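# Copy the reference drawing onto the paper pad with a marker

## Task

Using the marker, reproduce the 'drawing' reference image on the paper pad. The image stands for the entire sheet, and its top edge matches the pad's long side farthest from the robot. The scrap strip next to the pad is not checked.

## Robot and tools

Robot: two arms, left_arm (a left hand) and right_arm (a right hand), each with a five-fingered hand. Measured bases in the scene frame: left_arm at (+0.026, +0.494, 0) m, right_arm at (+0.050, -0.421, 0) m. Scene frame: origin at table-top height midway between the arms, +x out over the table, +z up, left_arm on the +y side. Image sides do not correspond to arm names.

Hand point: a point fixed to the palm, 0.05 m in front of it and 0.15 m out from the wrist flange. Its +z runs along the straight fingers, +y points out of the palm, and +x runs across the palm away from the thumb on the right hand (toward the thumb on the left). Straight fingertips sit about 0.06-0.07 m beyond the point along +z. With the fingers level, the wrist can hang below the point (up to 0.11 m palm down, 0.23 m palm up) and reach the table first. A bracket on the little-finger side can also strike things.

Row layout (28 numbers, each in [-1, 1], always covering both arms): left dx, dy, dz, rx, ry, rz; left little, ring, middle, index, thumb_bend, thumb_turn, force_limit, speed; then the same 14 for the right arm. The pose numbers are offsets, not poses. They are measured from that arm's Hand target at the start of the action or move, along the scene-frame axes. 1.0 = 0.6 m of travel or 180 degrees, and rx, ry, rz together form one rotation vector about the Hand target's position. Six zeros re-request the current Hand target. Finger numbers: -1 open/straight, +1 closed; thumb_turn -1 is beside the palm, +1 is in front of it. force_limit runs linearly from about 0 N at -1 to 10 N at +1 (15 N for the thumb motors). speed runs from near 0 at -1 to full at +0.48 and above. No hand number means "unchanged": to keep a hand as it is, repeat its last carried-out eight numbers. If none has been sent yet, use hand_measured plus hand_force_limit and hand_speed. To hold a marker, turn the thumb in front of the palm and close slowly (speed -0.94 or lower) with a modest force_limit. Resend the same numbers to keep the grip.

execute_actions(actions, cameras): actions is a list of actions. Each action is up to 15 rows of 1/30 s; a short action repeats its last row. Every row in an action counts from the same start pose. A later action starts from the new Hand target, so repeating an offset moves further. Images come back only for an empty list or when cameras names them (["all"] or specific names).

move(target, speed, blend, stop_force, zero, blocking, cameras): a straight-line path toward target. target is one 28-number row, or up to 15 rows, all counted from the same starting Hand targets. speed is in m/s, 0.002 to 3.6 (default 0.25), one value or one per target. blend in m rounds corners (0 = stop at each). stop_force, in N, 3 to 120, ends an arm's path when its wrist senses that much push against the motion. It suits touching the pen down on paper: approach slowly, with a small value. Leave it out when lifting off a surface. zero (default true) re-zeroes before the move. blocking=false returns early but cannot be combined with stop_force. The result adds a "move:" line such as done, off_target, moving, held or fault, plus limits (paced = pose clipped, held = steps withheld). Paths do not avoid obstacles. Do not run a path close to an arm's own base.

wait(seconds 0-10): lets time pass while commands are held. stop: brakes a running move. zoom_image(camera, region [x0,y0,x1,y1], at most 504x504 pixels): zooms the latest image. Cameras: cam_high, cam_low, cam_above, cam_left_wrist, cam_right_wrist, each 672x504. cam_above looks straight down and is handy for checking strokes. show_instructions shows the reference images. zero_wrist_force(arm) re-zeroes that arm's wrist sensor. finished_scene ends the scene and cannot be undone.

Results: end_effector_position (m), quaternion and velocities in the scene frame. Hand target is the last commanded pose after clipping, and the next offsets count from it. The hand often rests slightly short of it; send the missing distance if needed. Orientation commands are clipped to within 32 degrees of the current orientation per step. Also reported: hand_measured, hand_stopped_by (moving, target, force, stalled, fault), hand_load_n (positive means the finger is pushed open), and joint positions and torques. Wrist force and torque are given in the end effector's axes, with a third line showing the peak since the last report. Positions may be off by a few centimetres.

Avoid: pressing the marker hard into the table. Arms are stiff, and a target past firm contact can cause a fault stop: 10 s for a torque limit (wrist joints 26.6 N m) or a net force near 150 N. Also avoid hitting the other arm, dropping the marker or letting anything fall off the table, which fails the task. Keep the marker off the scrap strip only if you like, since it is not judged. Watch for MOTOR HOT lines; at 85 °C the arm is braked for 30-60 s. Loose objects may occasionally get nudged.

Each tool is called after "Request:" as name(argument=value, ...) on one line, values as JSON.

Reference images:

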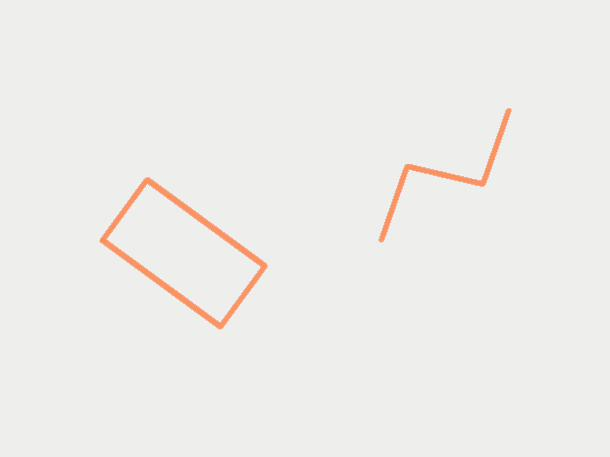

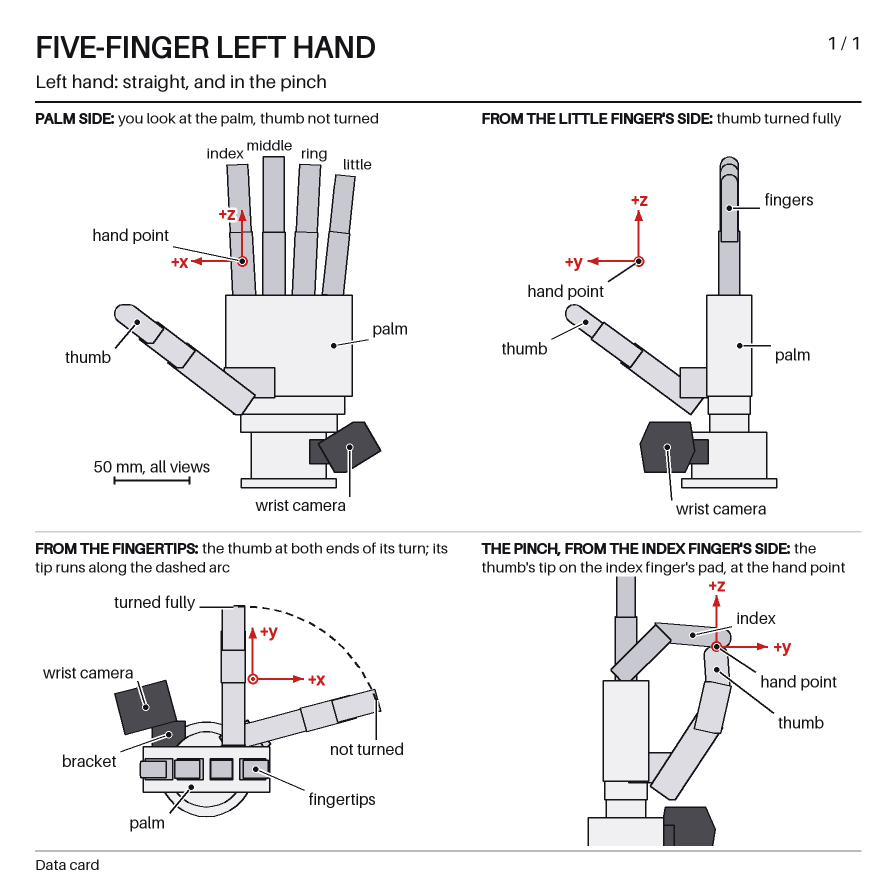

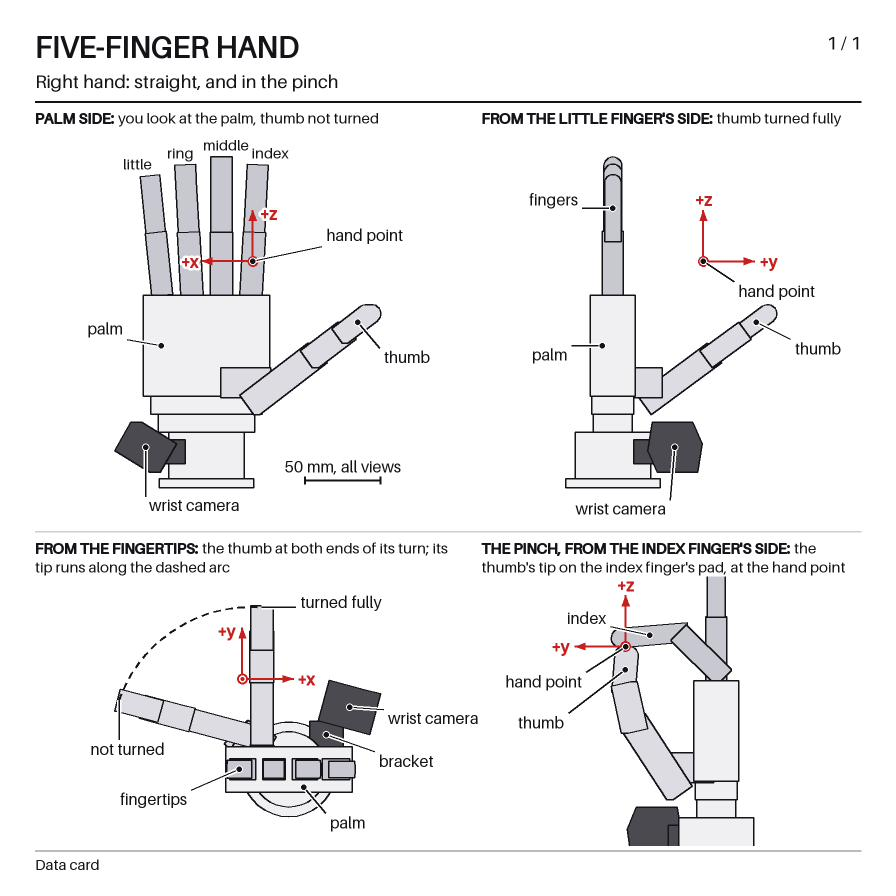

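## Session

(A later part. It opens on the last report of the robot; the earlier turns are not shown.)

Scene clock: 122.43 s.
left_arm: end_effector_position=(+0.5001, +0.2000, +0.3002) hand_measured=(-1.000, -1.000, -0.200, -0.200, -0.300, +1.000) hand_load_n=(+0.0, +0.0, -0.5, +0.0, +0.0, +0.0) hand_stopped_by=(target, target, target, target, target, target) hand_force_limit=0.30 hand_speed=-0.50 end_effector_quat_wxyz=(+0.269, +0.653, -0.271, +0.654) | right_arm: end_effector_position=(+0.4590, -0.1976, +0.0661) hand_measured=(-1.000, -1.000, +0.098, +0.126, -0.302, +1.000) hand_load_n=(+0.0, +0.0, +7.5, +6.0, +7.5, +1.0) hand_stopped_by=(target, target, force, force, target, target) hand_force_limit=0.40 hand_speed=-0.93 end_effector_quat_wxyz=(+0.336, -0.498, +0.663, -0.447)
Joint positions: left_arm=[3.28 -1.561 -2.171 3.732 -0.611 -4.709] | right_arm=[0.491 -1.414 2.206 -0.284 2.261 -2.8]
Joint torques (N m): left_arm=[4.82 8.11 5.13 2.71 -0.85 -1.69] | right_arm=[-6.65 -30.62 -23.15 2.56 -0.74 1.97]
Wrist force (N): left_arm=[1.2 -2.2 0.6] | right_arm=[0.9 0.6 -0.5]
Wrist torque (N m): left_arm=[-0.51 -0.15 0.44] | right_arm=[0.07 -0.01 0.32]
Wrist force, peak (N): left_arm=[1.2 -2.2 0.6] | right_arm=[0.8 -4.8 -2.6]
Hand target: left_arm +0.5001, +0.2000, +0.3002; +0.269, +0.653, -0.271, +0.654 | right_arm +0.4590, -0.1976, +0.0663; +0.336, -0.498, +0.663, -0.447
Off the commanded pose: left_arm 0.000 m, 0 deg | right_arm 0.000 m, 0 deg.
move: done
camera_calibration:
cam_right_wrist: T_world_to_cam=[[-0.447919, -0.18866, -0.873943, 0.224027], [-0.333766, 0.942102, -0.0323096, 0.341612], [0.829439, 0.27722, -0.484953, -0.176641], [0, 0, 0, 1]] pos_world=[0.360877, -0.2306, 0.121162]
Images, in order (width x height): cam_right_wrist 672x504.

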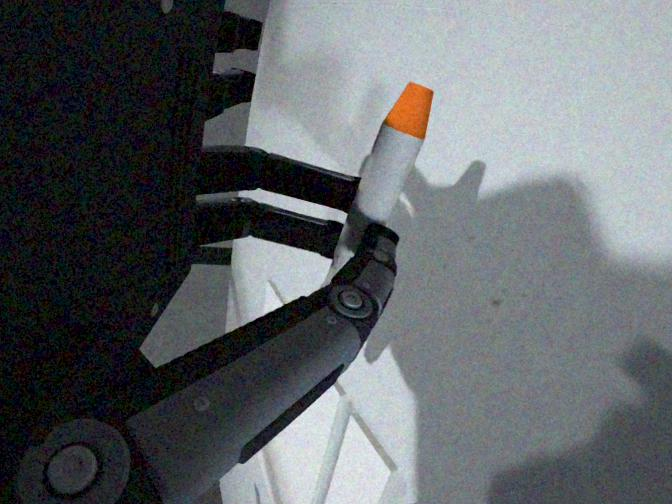

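Request:
move(target=[0,0,0,0,0,0,-1,-1,-0.2,-0.2,-0.3,1,0.3,-0.5,0.0683,0.246,0.4395,-0.4858,-0.2307,0.3570,-1,-1,0.45,0.45,-0.3,1,0.4,-0.93], speed=0.22, cameras=["all"])

Request:
zoom_image(camera="cam_right_wrist", region=[220, 60, 460, 300])

Scene clock: 128.40 s.
left_arm: end_effector_position=(+0.5001, +0.2000, +0.3002) hand_measured=(-1.000, -1.000, -0.200, -0.200, -0.300, +1.000) hand_load_n=(+0.0, +0.0, +0.0, +0.0, +0.0, +0.0) hand_stopped_by=(target, target, target, target, target, target) hand_force_limit=0.30 hand_speed=-0.50 end_effector_quat_wxyz=(+0.269, +0.653, -0.271, +0.654) | right_arm: end_effector_position=(+0.5000, -0.0500, +0.3299) hand_measured=(-1.000, -1.000, +0.098, +0.126, -0.302, +1.000) hand_load_n=(+0.0, -0.5, +7.5, +6.0, +8.0, +1.0) hand_stopped_by=(target, target, force, force, target, target) hand_force_limit=0.40 hand_speed=-0.93 end_effector_quat_wxyz=(-0.270, +0.654, +0.270, +0.653)
Joint positions: left_arm=[3.28 -1.561 -2.171 3.732 -0.611 -4.709] | right_arm=[0.401 -1.736 2.051 -0.314 1.172 -4.712]
Joint torques (N m): left_arm=[-0.09 7.99 4.26 2.77 -0.84 -1.52] | right_arm=[-8.66 -1.06 -28.48 1.34 -1.48 -2.43]
Wrist force (N): left_arm=[1.1 -2.3 0.2] | right_arm=[0.7 1.0 -0.4]
Wrist torque (N m): left_arm=[-0.49 -0.15 0.43] | right_arm=[0.12 0.07 0.28]
Wrist force, peak (N): left_arm=[1.2 -2.5 0.5] | right_arm=[1.3 1.3 -0.6]
Hand target: left_arm +0.5001, +0.2000, +0.3002; +0.269, +0.653, -0.271, +0.654 | right_arm +0.5000, -0.0500, +0.3300; -0.270, +0.653, +0.270, +0.653
Off the commanded pose: left_arm 0.000 m, 0 deg | right_arm 0.000 m, 0 deg.
move: done
camera_calibration:
cam_left_wrist: T_world_to_cam=[[0.691316, 0.658159, 0.298176, -0.561358], [-0.529568, 0.18077, 0.828782, -0.0135021], [0.491569, -0.730855, 0.473509, -0.128554], [0, 0, 0, 1]] pos_world=[0.444118, 0.277949, 0.239445]
cam_right_wrist: T_world_to_cam=[[0.656911, -0.68895, 0.306294, -0.466005], [-0.198013, -0.549628, -0.811603, 0.339409], [0.727501, 0.472501, -0.497478, -0.0587482], [0, 0, 0, 1]] pos_world=[0.416071, -0.106747, 0.388974]

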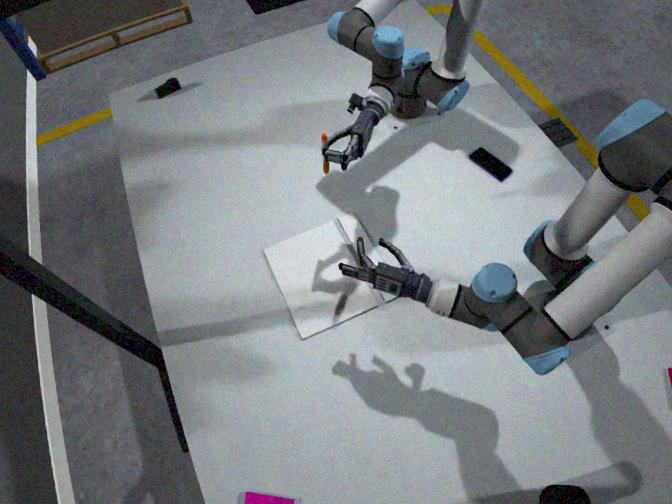

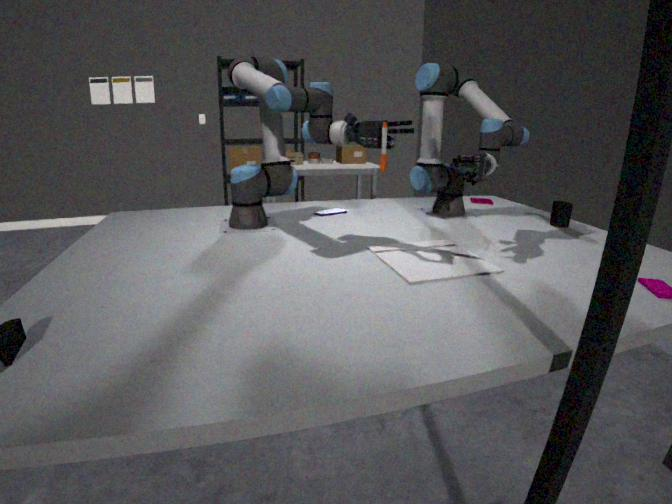

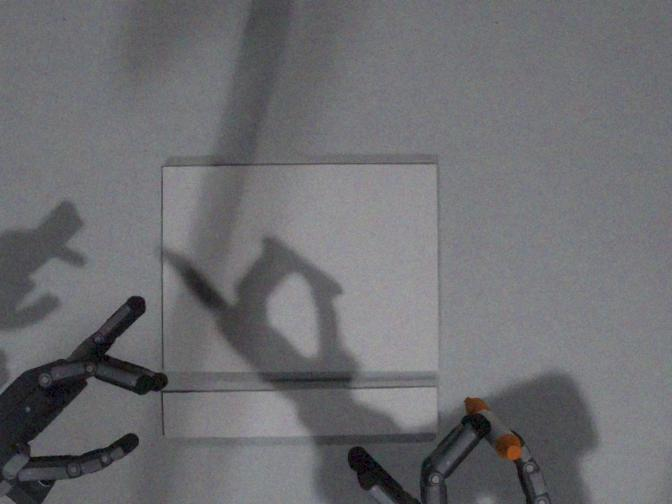

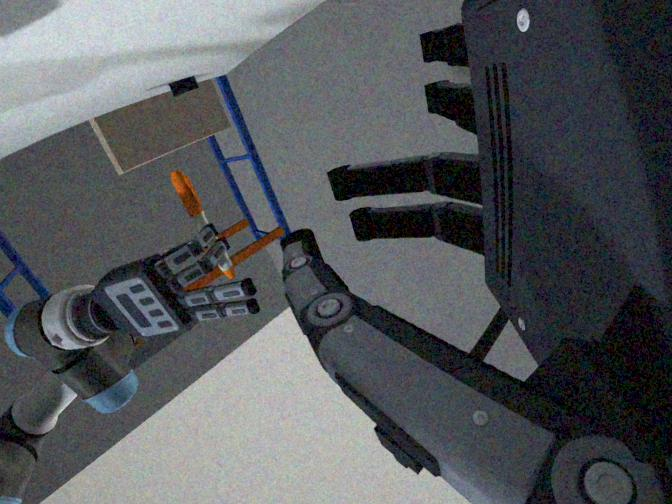

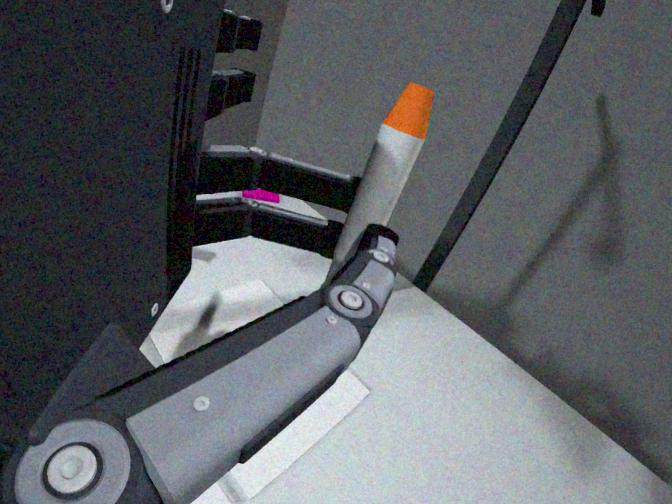

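Scaled by 2.100 from the camera's 672x504 image, which has a finer 960x720 frame.

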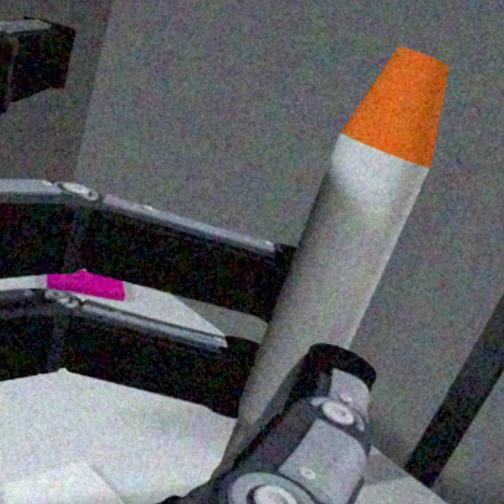

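Request:
move(target=[-0.0722,-0.3223,-0.0053,0,0,0,-1,-1,-1,-1,-0.3,1,0.3,-0.3,0,0,0,0,0,0,-1,-1,0.45,0.45,-0.3,1,0.4,-0.93], speed=0.2, cameras=["all"])

Request:
zoom_image(camera="cam_left_wrist", region=[100, 100, 440, 340])

Scene clock: 131.43 s.
left_arm: end_effector_position=(+0.4567, +0.0068, +0.2970) hand_measured=(-1.000, -1.000, -1.000, -1.000, -0.300, +1.000) hand_load_n=(+0.0, +0.0, +0.0, +0.0, +0.0, -0.5) hand_stopped_by=(target, target, target, target, target, target) hand_force_limit=0.30 hand_speed=-0.30 end_effector_quat_wxyz=(+0.269, +0.653, -0.271, +0.654) | right_arm: end_effector_position=(+0.5000, -0.0500, +0.3300) hand_measured=(-1.000, -1.000, +0.098, +0.126, -0.302, +1.000) hand_load_n=(+0.0, +0.0, +7.5, +6.0, +8.0, +1.0) hand_stopped_by=(target, target, force, force, target, target) hand_force_limit=0.40 hand_speed=-0.93 end_effector_quat_wxyz=(-0.270, +0.653, +0.270, +0.653)
Joint positions: left_arm=[2.709 -1.692 -2.04 3.732 -1.182 -4.709] | right_arm=[0.401 -1.736 2.05 -0.314 1.171 -4.712]
Joint torques (N m): left_arm=[-8.06 13.8 34.69 -0.4 -1.56 -1.59] | right_arm=[-9.65 -1.87 -29.2 1.04 -1.32 -2.49]
Wrist force (N): left_arm=[1.0 -1.9 0.4] | right_arm=[0.6 0.9 -0.6]
Wrist torque (N m): left_arm=[-0.47 -0.14 0.41] | right_arm=[0.11 0.08 0.27]
Wrist force, peak (N): left_arm=[1.3 -2.9 -0.2] | right_arm=[0.8 1.0 -0.6]
Hand target: left_arm +0.4567, +0.0066, +0.2970; +0.269, +0.653, -0.271, +0.654 | right_arm +0.5000, -0.0500, +0.3300; -0.270, +0.653, +0.270, +0.653
Off the commanded pose: left_arm 0.000 m, 0 deg | right_arm 0.000 m, 0 deg.
move: done
camera_calibration:
cam_left_wrist: T_world_to_cam=[[0.691349, 0.658109, 0.29821, -0.403294], [-0.529595, 0.180808, 0.828757, 0.00109326], [0.491493, -0.730891, 0.473533, -0.247047], [0, 0, 0, 1]] pos_world=[0.400818, 0.084649, 0.236345]
cam_right_wrist: T_world_to_cam=[[0.657075, -0.688646, 0.306625, -0.4662], [-0.197781, -0.549999, -0.811409, 0.339277], [0.727417, 0.472512, -0.497592, -0.058618], [0, 0, 0, 1]] pos_world=[0.416071, -0.106747, 0.389073]

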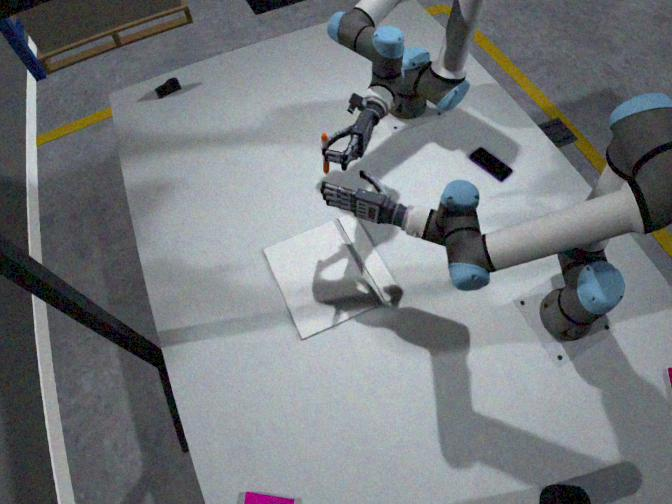

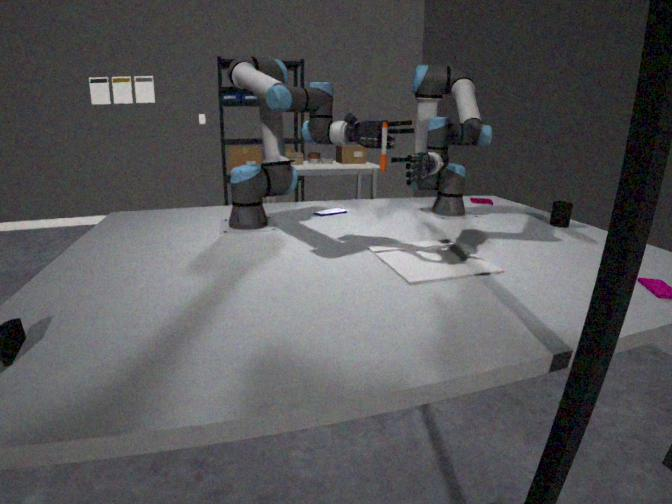

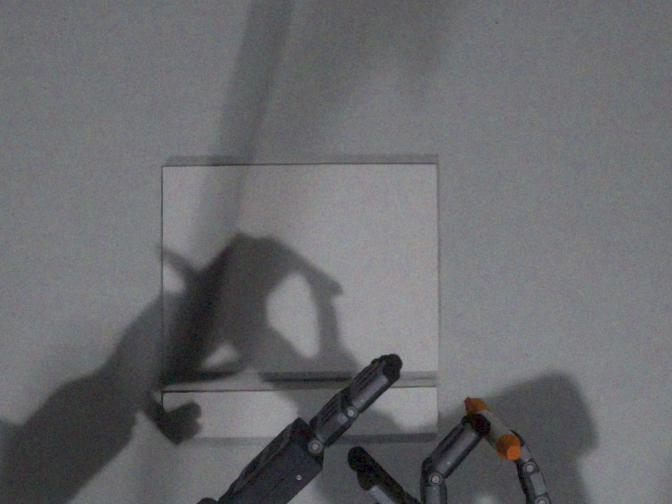

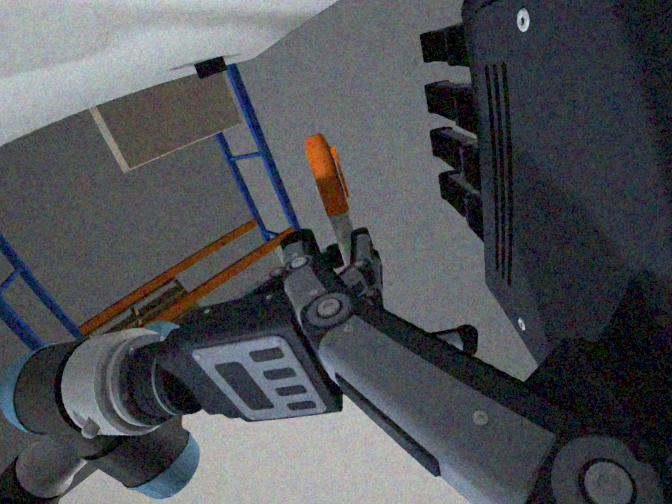

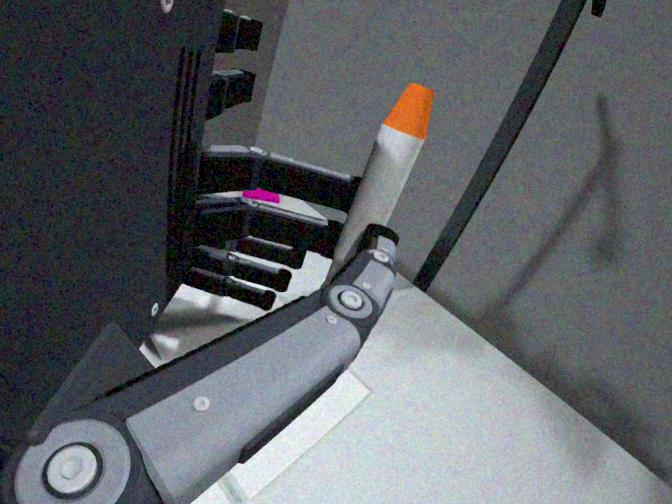

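Scaled by 1.482 from the camera's 672x504 image, which has a finer 960x720 frame.

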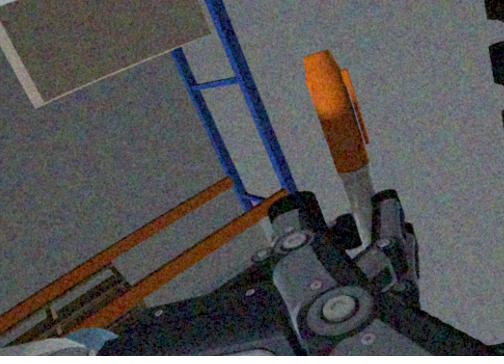

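Request:
move(target=[0.0802,-0.0848,0,0,0,0,-1,-1,-1,-1,-0.3,1,0.3,-0.3,0,0,0,0,0,0,-1,-1,0.45,0.45,-0.3,1,0.4,-0.93], speed=0.06, stop_force=5, cameras=["all"])

Request:
zoom_image(camera="cam_left_wrist", region=[220, 60, 460, 300])

Request:
zoom_image(camera="cam_above", region=[380, 340, 560, 504])

Request:
zoom_image(camera="cam_low", region=[320, 90, 460, 200])

Scene clock: 134.83 s.
left_arm: end_effector_position=(+0.5049, -0.0442, +0.2970) hand_measured=(-1.000, -1.000, -1.000, -1.000, -0.300, +1.000) hand_load_n=(+0.0, +0.0, +0.0, +0.0, +0.0, +0.0) hand_stopped_by=(target, target, target, target, target, target) hand_force_limit=0.30 hand_speed=-0.30 end_effector_quat_wxyz=(+0.269, +0.653, -0.271, +0.654) | right_arm: end_effector_position=(+0.5000, -0.0500, +0.3300) hand_measured=(-1.000, -1.000, +0.098, +0.126, -0.302, +1.000) hand_load_n=(+0.0, +0.0, +7.5, +5.5, +8.0, +1.0) hand_stopped_by=(target, target, force, force, target, target) hand_force_limit=0.40 hand_speed=-0.93 end_effector_quat_wxyz=(-0.270, +0.653, +0.270, +0.653)
Joint positions: left_arm=[2.645 -1.848 -1.844 3.692 -1.246 -4.709] | right_arm=[0.401 -1.736 2.05 -0.314 1.171 -4.712]
Joint torques (N m): left_arm=[-7.92 19.8 35.17 -0.35 -1.37 0.48] | right_arm=[-11.14 -1.83 -29.73 1.58 -1.37 -2.17]
Wrist force (N): left_arm=[1.2 -2.0 0.2] | right_arm=[0.7 1.0 -0.4]
Wrist torque (N m): left_arm=[-0.45 -0.14 0.40] | right_arm=[0.13 0.08 0.28]
Wrist force, peak (N): left_arm=[1.3 -2.4 0.4] | right_arm=[0.9 1.1 -0.4]
Hand target: left_arm +0.5049, -0.0442, +0.2970; +0.269, +0.653, -0.271, +0.654 | right_arm +0.5000, -0.0500, +0.3300; -0.270, +0.653, +0.270, +0.653
Off the commanded pose: left_arm 0.000 m, 0 deg | right_arm 0.000 m, 0 deg.
move: done
camera_calibration:
cam_left_wrist: T_world_to_cam=[[0.691316, 0.658159, 0.298176, -0.402963], [-0.529568, 0.18077, 0.828782, 0.0357711], [0.491569, -0.730855, 0.473509, -0.307993], [0, 0, 0, 1]] pos_world=[0.448918, 0.0336491, 0.236345]
cam_right_wrist: T_world_to_cam=[[0.657075, -0.688646, 0.306625, -0.4662], [-0.197781, -0.549999, -0.811409, 0.339277], [0.727417, 0.472512, -0.497592, -0.058618], [0, 0, 0, 1]] pos_world=[0.416071, -0.106747, 0.389073]

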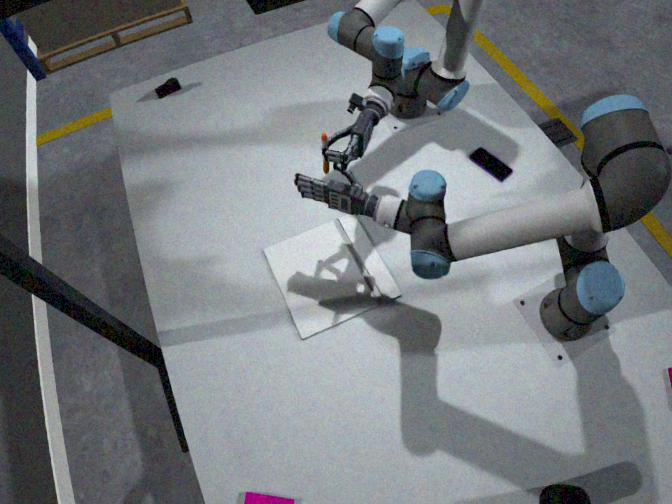

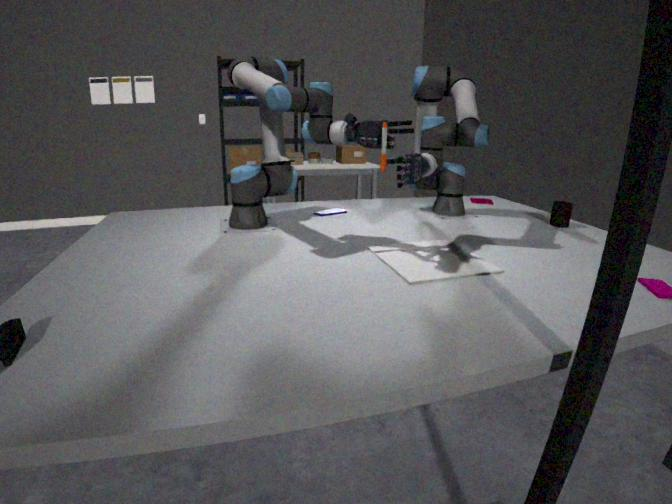

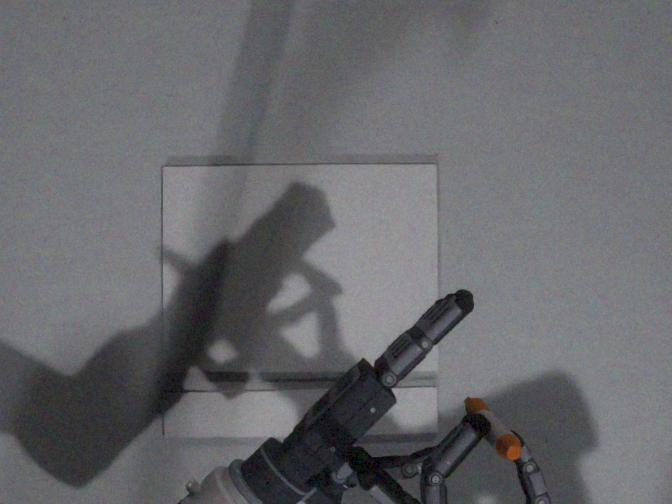

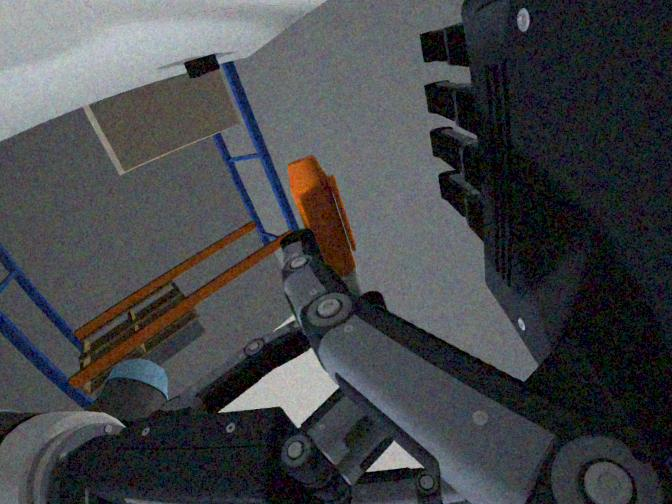

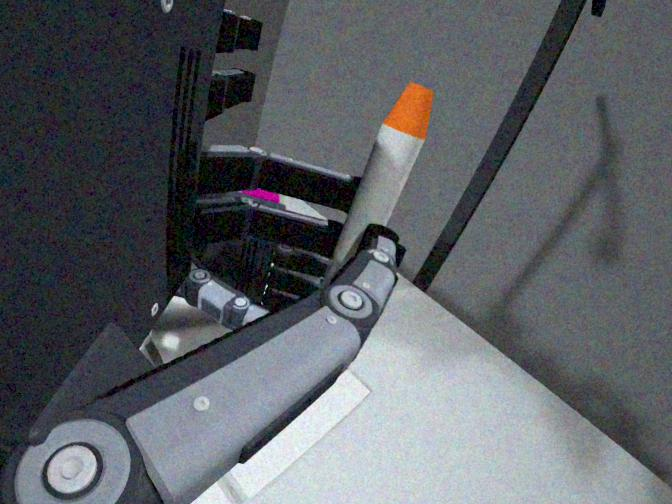

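Scaled by 2.100 from the camera's 672x504 image, which has a finer 960x720 frame.

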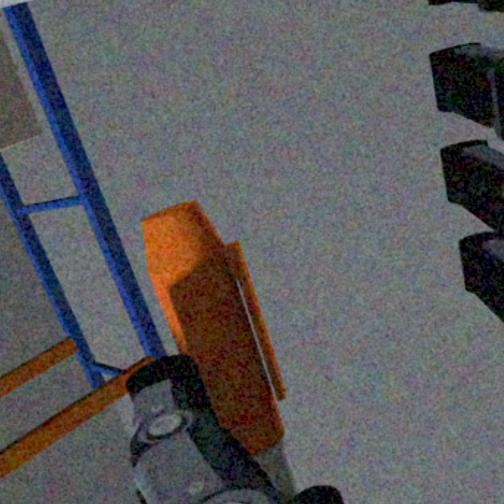

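Scaled by 2.800.

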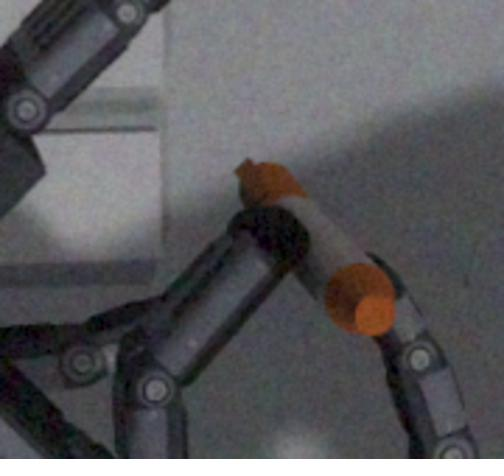

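Scaled by 3.600.

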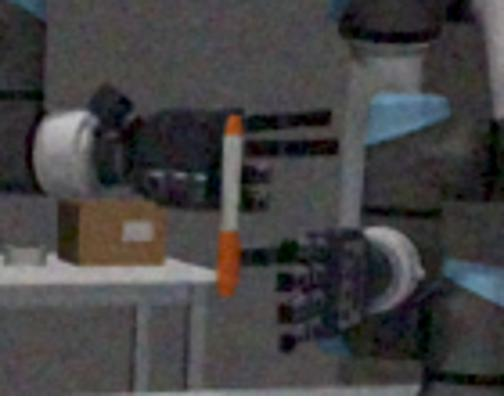

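Request:
move(target=[0.0058,-0.0012,-0.0033,0,0,0,-1,-1,-0.1,-0.1,-0.3,1,-0.5,-0.5,0,0,0,0,0,0,-1,-1,0.45,0.45,-0.3,1,0.4,-0.93], speed=0.03, cameras=["cam_left_wrist","cam_low"])

Request:
zoom_image(camera="cam_left_wrist", region=[220, 60, 460, 300])

Scene clock: 136.37 s.
left_arm: end_effector_position=(+0.5083, -0.0449, +0.2950) hand_measured=(-1.000, -1.000, -0.100, -0.100, -0.300, +1.000) hand_load_n=(+0.0, +0.0, +0.0, +0.0, +0.0, +0.0) hand_stopped_by=(target, target, target, target, target, target) hand_force_limit=-0.50 hand_speed=-0.50 end_effector_quat_wxyz=(+0.269, +0.653, -0.271, +0.654) | right_arm: end_effector_position=(+0.5000, -0.0500, +0.3300) hand_measured=(-1.000, -1.000, +0.098, +0.126, -0.302, +1.000) hand_load_n=(+0.0, +0.0, +7.5, +6.0, +7.5, +1.0) hand_stopped_by=(target, target, force, force, target, target) hand_force_limit=0.40 hand_speed=-0.93 end_effector_quat_wxyz=(-0.270, +0.653, +0.270, +0.653)
Joint positions: left_arm=[2.647 -1.857 -1.838 3.695 -1.244 -4.709] | right_arm=[0.401 -1.736 2.05 -0.314 1.171 -4.712]
Joint torques (N m): left_arm=[11.4 20.03 34.76 3.37 1.28 0.46] | right_arm=[-10.23 -1.68 -28.32 1.36 -1.51 -2.37]
Wrist force (N): left_arm=[1.4 -2.2 0.2] | right_arm=[0.5 0.9 -0.5]
Wrist torque (N m): left_arm=[-0.49 -0.18 0.42] | right_arm=[0.10 0.12 0.26]
Wrist force, peak (N): left_arm=[1.4 -2.2 0.2] | right_arm=[0.7 0.9 -0.8]
Hand target: left_arm +0.5083, -0.0450, +0.2950; +0.269, +0.653, -0.271, +0.654 | right_arm +0.5000, -0.0500, +0.3300; -0.270, +0.653, +0.270, +0.653
Off the commanded pose: left_arm 0.000 m, 0 deg | right_arm 0.000 m, 0 deg.
move: done
camera_calibration:
cam_left_wrist: T_world_to_cam=[[0.691316, 0.658159, 0.298176, -0.404326], [-0.529568, 0.18077, 0.828782, 0.0394087], [0.491569, -0.730855, 0.473509, -0.309278], [0, 0, 0, 1]] pos_world=[0.452418, 0.0329491, 0.234345]
Images, in order (width x height): cam_low 672x504, cam_left_wrist 672x504.

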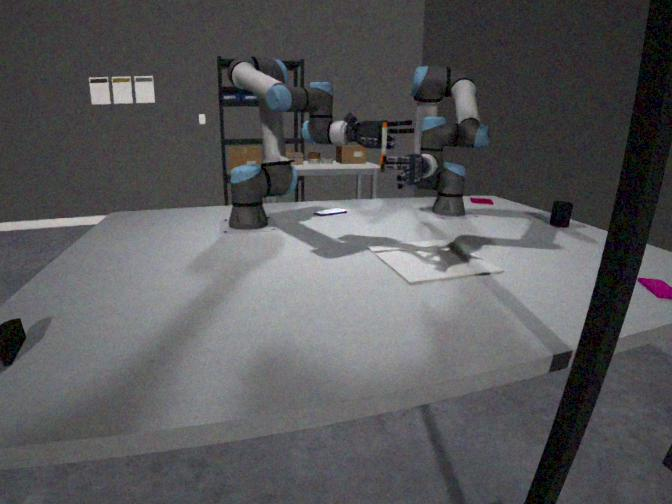

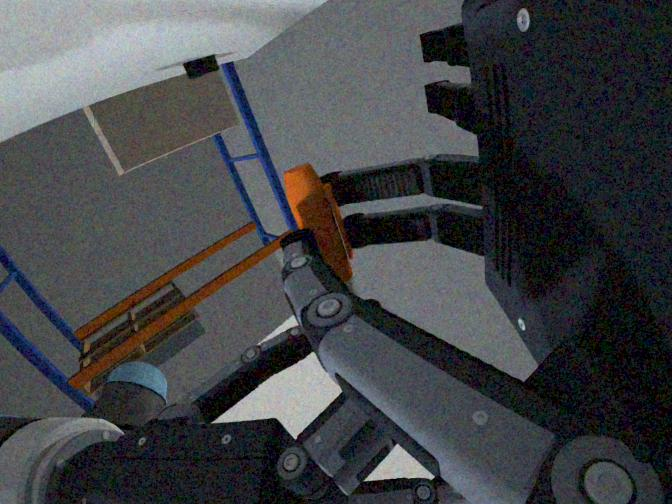

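Scaled by 2.100 from the camera's 672x504 image, which has a finer 960x720 frame.

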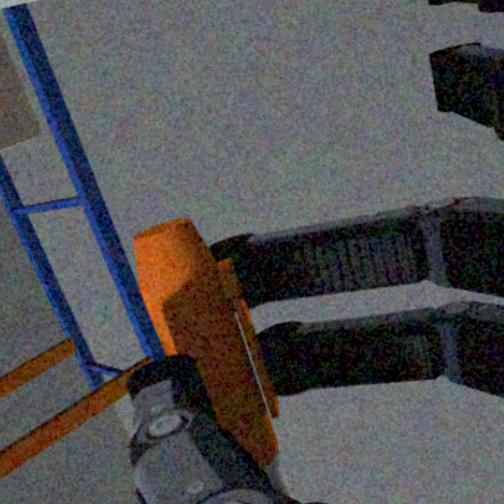

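Request:
move(target=[0,0,0.005,0,0,0,-1,-1,-0.1,-0.1,-0.3,1,-0.5,-0.5,0,0,0,0,0,0,-1,-1,0.45,0.45,-0.3,1,0.4,-0.93], speed=0.03)

Request:
move(target=[0,0,0,0,0,0,-1,-1,0.4,0.4,-0.3,1,-0.4,-0.92,0,0,0,0,0,0,-1,-1,0.45,0.45,-0.3,1,0.4,-0.93], speed=0.03, cameras=["cam_left_wrist","cam_right_wrist"])

Request:
zoom_image(camera="cam_left_wrist", region=[220, 60, 460, 300])

Scene clock: 137.57 s.
left_arm: end_effector_position=(+0.5083, -0.0450, +0.2979) hand_measured=(-1.000, -1.000, -0.100, -0.100, -0.300, +1.000) hand_load_n=(+0.0, +0.0, +0.0, +0.0, +0.0, +0.0) hand_stopped_by=(target, target, target, target, target, target) hand_force_limit=-0.50 hand_speed=-0.50 end_effector_quat_wxyz=(+0.269, +0.653, -0.271, +0.654) | right_arm: end_effector_position=(+0.5000, -0.0500, +0.3300) hand_measured=(-1.000, -1.000, +0.098, +0.126, -0.302, +1.000) hand_load_n=(+0.0, +0.0, +7.5, +6.0, +8.0, +1.0) hand_stopped_by=(target, target, force, force, target, target) hand_force_limit=0.40 hand_speed=-0.93 end_effector_quat_wxyz=(-0.270, +0.653, +0.270, +0.653)
Joint positions: left_arm=[2.647 -1.853 -1.834 3.688 -1.244 -4.709] | right_arm=[0.401 -1.736 2.05 -0.314 1.171 -4.712]
Joint torques (N m): left_arm=[11.07 38.44 35.12 -0.41 1.17 0.15] | right_arm=[-9.12 -2.89 -29.36 1.2 -1.41 -2.4]
Wrist force (N): left_arm=[1.1 -2.0 0.2] | right_arm=[0.6 0.9 -0.4]
Wrist torque (N m): left_arm=[-0.46 -0.15 0.40] | right_arm=[0.11 0.10 0.27]
Wrist force, peak (N): left_arm=[1.5 -2.3 0.0] | right_arm=[0.9 1.0 -0.6]
Hand target: left_arm +0.5083, -0.0450, +0.2980; +0.269, +0.653, -0.271, +0.654 | right_arm +0.5000, -0.0500, +0.3300; -0.270, +0.653, +0.270, +0.653
Off the commanded pose: left_arm 0.000 m, 0 deg | right_arm 0.000 m, 0 deg.
move: done

Scene clock: 138.73 s.
left_arm: end_effector_position=(+0.5083, -0.0450, +0.2980) hand_measured=(-1.000, -1.000, +0.092, +0.100, -0.300, +1.000) hand_load_n=(+0.0, +0.0, +4.5, +3.0, +3.5, -0.5) hand_stopped_by=(target, target, force, force, target, target) hand_force_limit=-0.40 hand_speed=-0.92 end_effector_quat_wxyz=(+0.269, +0.653, -0.271, +0.654) | right_arm: end_effector_position=(+0.5000, -0.0500, +0.3300) hand_measured=(-1.000, -1.000, +0.098, +0.126, -0.302, +1.000) hand_load_n=(+0.0, +0.0, +7.5, +7.5, +8.5, +0.0) hand_stopped_by=(target, target, force, force, target, target) hand_force_limit=0.40 hand_speed=-0.93 end_effector_quat_wxyz=(-0.270, +0.653, +0.270, +0.653)
Joint positions: left_arm=[2.647 -1.853 -1.834 3.687 -1.244 -4.709] | right_arm=[0.401 -1.736 2.05 -0.314 1.171 -4.712]
Joint torques (N m): left_arm=[10.3 37.74 34.24 -0.3 1.3 -0.14] | right_arm=[-9.7 -1.96 -29.26 1.08 -0.02 -2.23]
Wrist force (N): left_arm=[0.4 -3.2 2.2] | right_arm=[1.0 -1.4 -1.2]
Wrist torque (N m): left_arm=[-0.49 -0.14 0.40] | right_arm=[0.00 0.06 0.28]
Wrist force, peak (N): left_arm=[1.2 -3.4 1.7] | right_arm=[1.6 -1.6 -1.3]
Hand target: left_arm +0.5083, -0.0450, +0.2980; +0.269, +0.653, -0.271, +0.654 | right_arm +0.5000, -0.0500, +0.3300; -0.270, +0.653, +0.270, +0.653
Off the commanded pose: left_arm 0.000 m, 0 deg | right_arm 0.000 m, 0 deg.
move: done
camera_calibration:
cam_left_wrist: T_world_to_cam=[[0.691316, 0.658159, 0.298176, -0.405221], [-0.529568, 0.18077, 0.828782, 0.0369223], [0.491569, -0.730855, 0.473509, -0.310699], [0, 0, 0, 1]] pos_world=[0.452418, 0.0329491, 0.237345]
cam_right_wrist: T_world_to_cam=[[0.657075, -0.688646, 0.306625, -0.4662], [-0.197781, -0.549999, -0.811409, 0.339277], [0.727417, 0.472512, -0.497592, -0.058618], [0, 0, 0, 1]] pos_world=[0.416071, -0.106747, 0.389073]
Images, in order (width x height): cam_left_wrist 672x504, cam_right_wrist 672x504.

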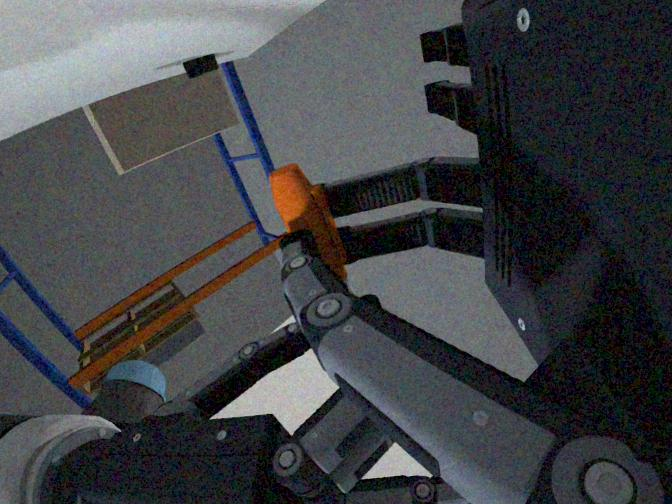

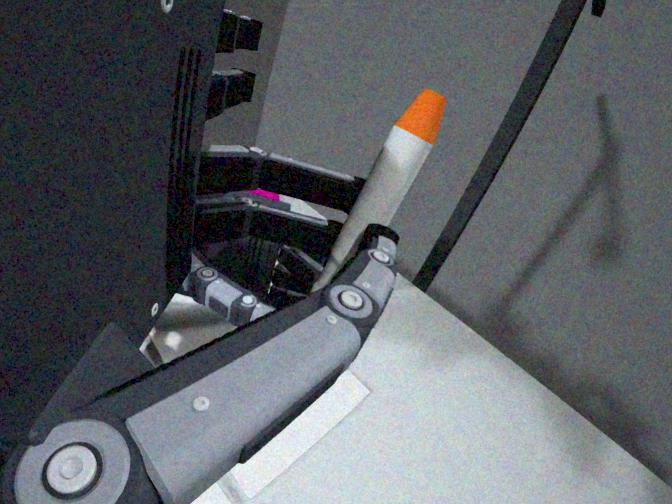

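Scaled by 2.100 from the camera's 672x504 image, which has a finer 960x720 frame.

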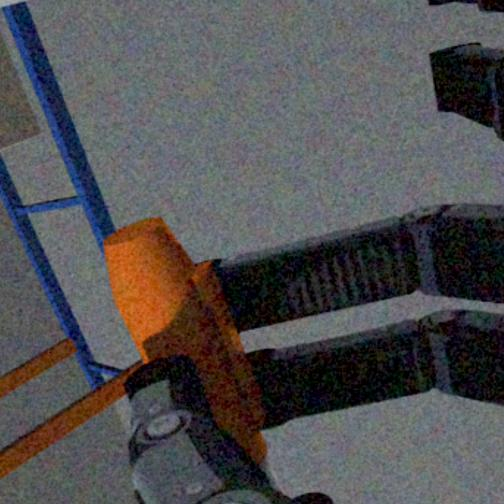

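Request:
move(target=[0,0,0,0,0,0,-1,-1,0.45,0.45,-0.3,1,0.4,-0.92,0,0,0,0,0,0,-1,-1,0.45,0.45,-0.3,1,0.4,-0.93], speed=0.03)

Request:
move(target=[0,0,-0.02,0,0,0,-1,-1,0.45,0.45,-0.3,1,0.4,-0.92,0,0,0,0,0,0,-1,-1,0.45,0.45,-0.3,1,0.4,-0.93], speed=0.02, stop_force=25, cameras=["cam_left_wrist","cam_right_wrist","cam_low"])

Request:
zoom_image(camera="cam_low", region=[320, 90, 460, 200])

Request:
zoom_image(camera="cam_left_wrist", region=[220, 60, 460, 300])

Scene clock: 139.57 s.
left_arm: end_effector_position=(+0.5084, -0.0450, +0.2980) hand_measured=(-1.000, -1.000, +0.106, +0.120, -0.302, +1.000) hand_load_n=(+0.0, +0.0, +8.5, +9.0, +8.0, -0.5) hand_stopped_by=(target, target, force, force, target, target) hand_force_limit=0.40 hand_speed=-0.92 end_effector_quat_wxyz=(+0.269, +0.653, -0.271, +0.654) | right_arm: end_effector_position=(+0.5000, -0.0500, +0.3300) hand_measured=(-1.000, -1.000, +0.098, +0.126, -0.302, +1.000) hand_load_n=(+0.0, +0.0, +7.0, +7.0, +9.0, +0.0) hand_stopped_by=(target, target, force, force, target, target) hand_force_limit=0.40 hand_speed=-0.93 end_effector_quat_wxyz=(-0.270, +0.653, +0.270, +0.653)
Joint positions: left_arm=[2.647 -1.853 -1.834 3.687 -1.244 -4.709] | right_arm=[0.401 -1.736 2.05 -0.314 1.171 -4.712]
Joint torques (N m): left_arm=[9.27 38.14 33.43 -0.13 1.36 -0.21] | right_arm=[-10.11 -1.54 -28.03 0.44 1.34 -2.42]
Wrist force (N): left_arm=[1.2 -4.1 2.8] | right_arm=[1.6 -2.8 -1.9]
Wrist torque (N m): left_arm=[-0.46 -0.22 0.36] | right_arm=[0.02 0.07 0.25]
Wrist force, peak (N): left_arm=[0.9 -4.4 3.2] | right_arm=[1.4 -2.9 -2.1]
Hand target: left_arm +0.5083, -0.0450, +0.2980; +0.269, +0.653, -0.271, +0.654 | right_arm +0.5000, -0.0500, +0.3300; -0.270, +0.653, +0.270, +0.653
Off the commanded pose: left_arm 0.000 m, 0 deg | right_arm 0.000 m, 0 deg.
move: done

Scene clock: 141.20 s.
left_arm: end_effector_position=(+0.5083, -0.0450, +0.2860) hand_measured=(-1.000, -1.000, +0.106, +0.120, -0.300, +1.000) hand_load_n=(+0.0, +0.0, +1.5, +0.5, +0.5, +0.5) hand_stopped_by=(target, target, force, force, target, target) hand_force_limit=0.40 hand_speed=-0.92 end_effector_quat_wxyz=(+0.269, +0.653, -0.271, +0.654) | right_arm: end_effector_position=(+0.5000, -0.0500, +0.3300) hand_measured=(-1.000, -1.000, +0.098, +0.126, -0.302, +1.000) hand_load_n=(+0.0, +0.0, +9.0, +4.5, +9.5, +0.0) hand_stopped_by=(target, target, force, force, target, target) hand_force_limit=0.40 hand_speed=-0.93 end_effector_quat_wxyz=(-0.270, +0.654, +0.270, +0.653)
Joint positions: left_arm=[2.647 -1.869 -1.849 3.718 -1.244 -4.709] | right_arm=[0.401 -1.736 2.05 -0.314 1.171 -4.712]
Joint torques (N m): left_arm=[7.05 20 4.94 2.98 1.05 -1.25] | right_arm=[-9.47 -15.55 -27.45 -5.33 -1.39 -2.28]
Wrist force (N): left_arm=[2.9 -3.7 -0.3] | right_arm=[-0.3 0.8 -1.6]
Wrist torque (N m): left_arm=[-0.48 -0.15 0.40] | right_arm=[0.08 0.03 0.24]
Wrist force, peak (N): left_arm=[6.8 -4.5 2.0] | right_arm=[-4.7 -1.8 -2.8]
Hand target: left_arm +0.5083, -0.0450, +0.2860; +0.269, +0.653, -0.271, +0.654 | right_arm +0.5000, -0.0500, +0.3300; -0.270, +0.653, +0.270, +0.653
Off the commanded pose: left_arm 0.000 m, 0 deg | right_arm 0.000 m, 0 deg.
move: done
camera_calibration:
cam_left_wrist: T_world_to_cam=[[0.691349, 0.658109, 0.29821, -0.401663], [-0.529595, 0.180808, 0.828757, 0.0468845], [0.491493, -0.730891, 0.473533, -0.304987], [0, 0, 0, 1]] pos_world=[0.452418, 0.032949, 0.225345]
cam_right_wrist: T_world_to_cam=[[0.657082, -0.688629, 0.30665, -0.466276], [-0.19776, -0.550021, -0.811399, 0.339282], [0.727417, 0.472512, -0.497592, -0.0586906], [0, 0, 0, 1]] pos_world=[0.416171, -0.106747, 0.389073]
Images, in order (width x height): cam_low 672x504, cam_left_wrist 672x504, cam_right_wrist 672x504.

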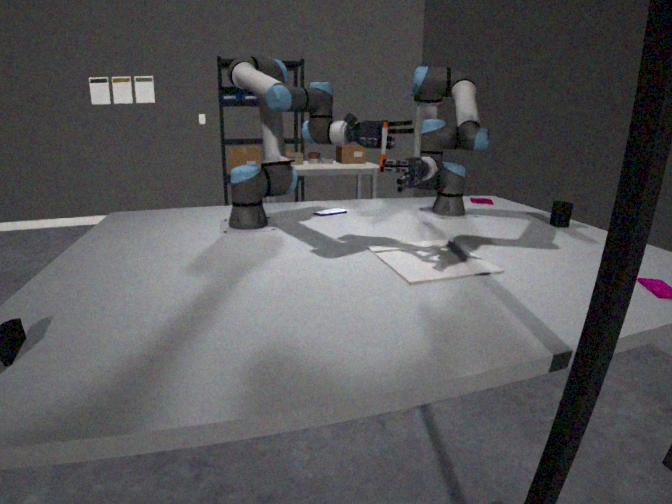

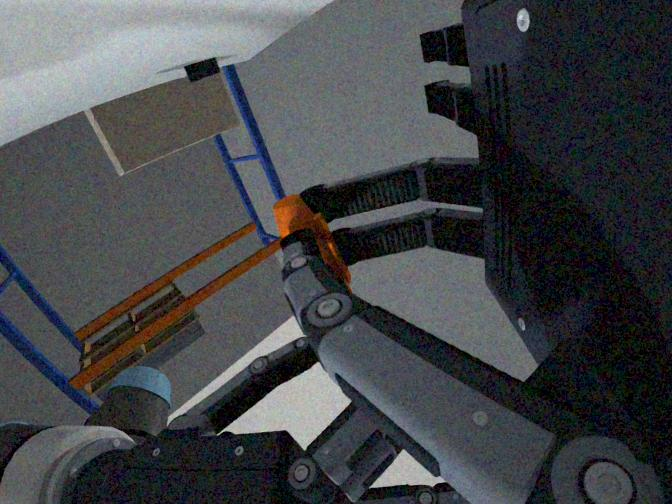

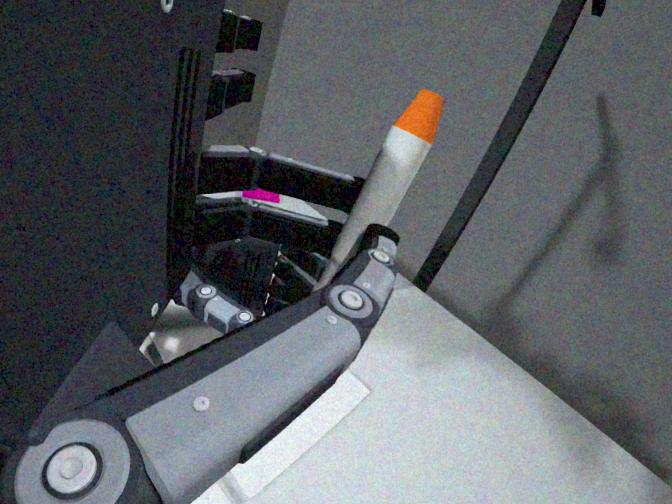

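Scaled by 3.600.

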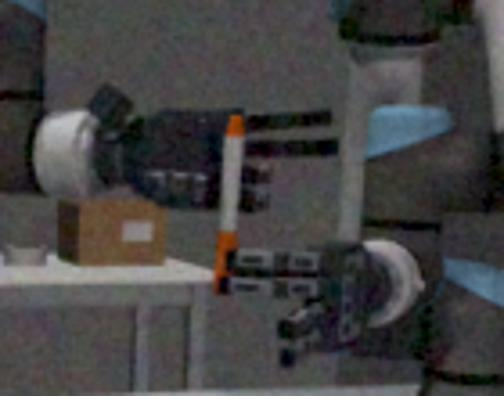

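Scaled by 2.100 from the camera's 672x504 image, which has a finer 960x720 frame.

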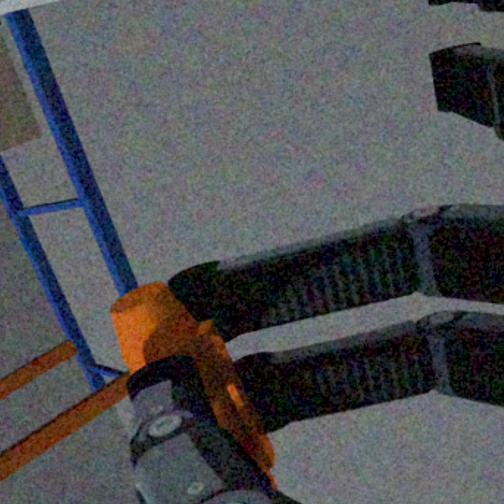

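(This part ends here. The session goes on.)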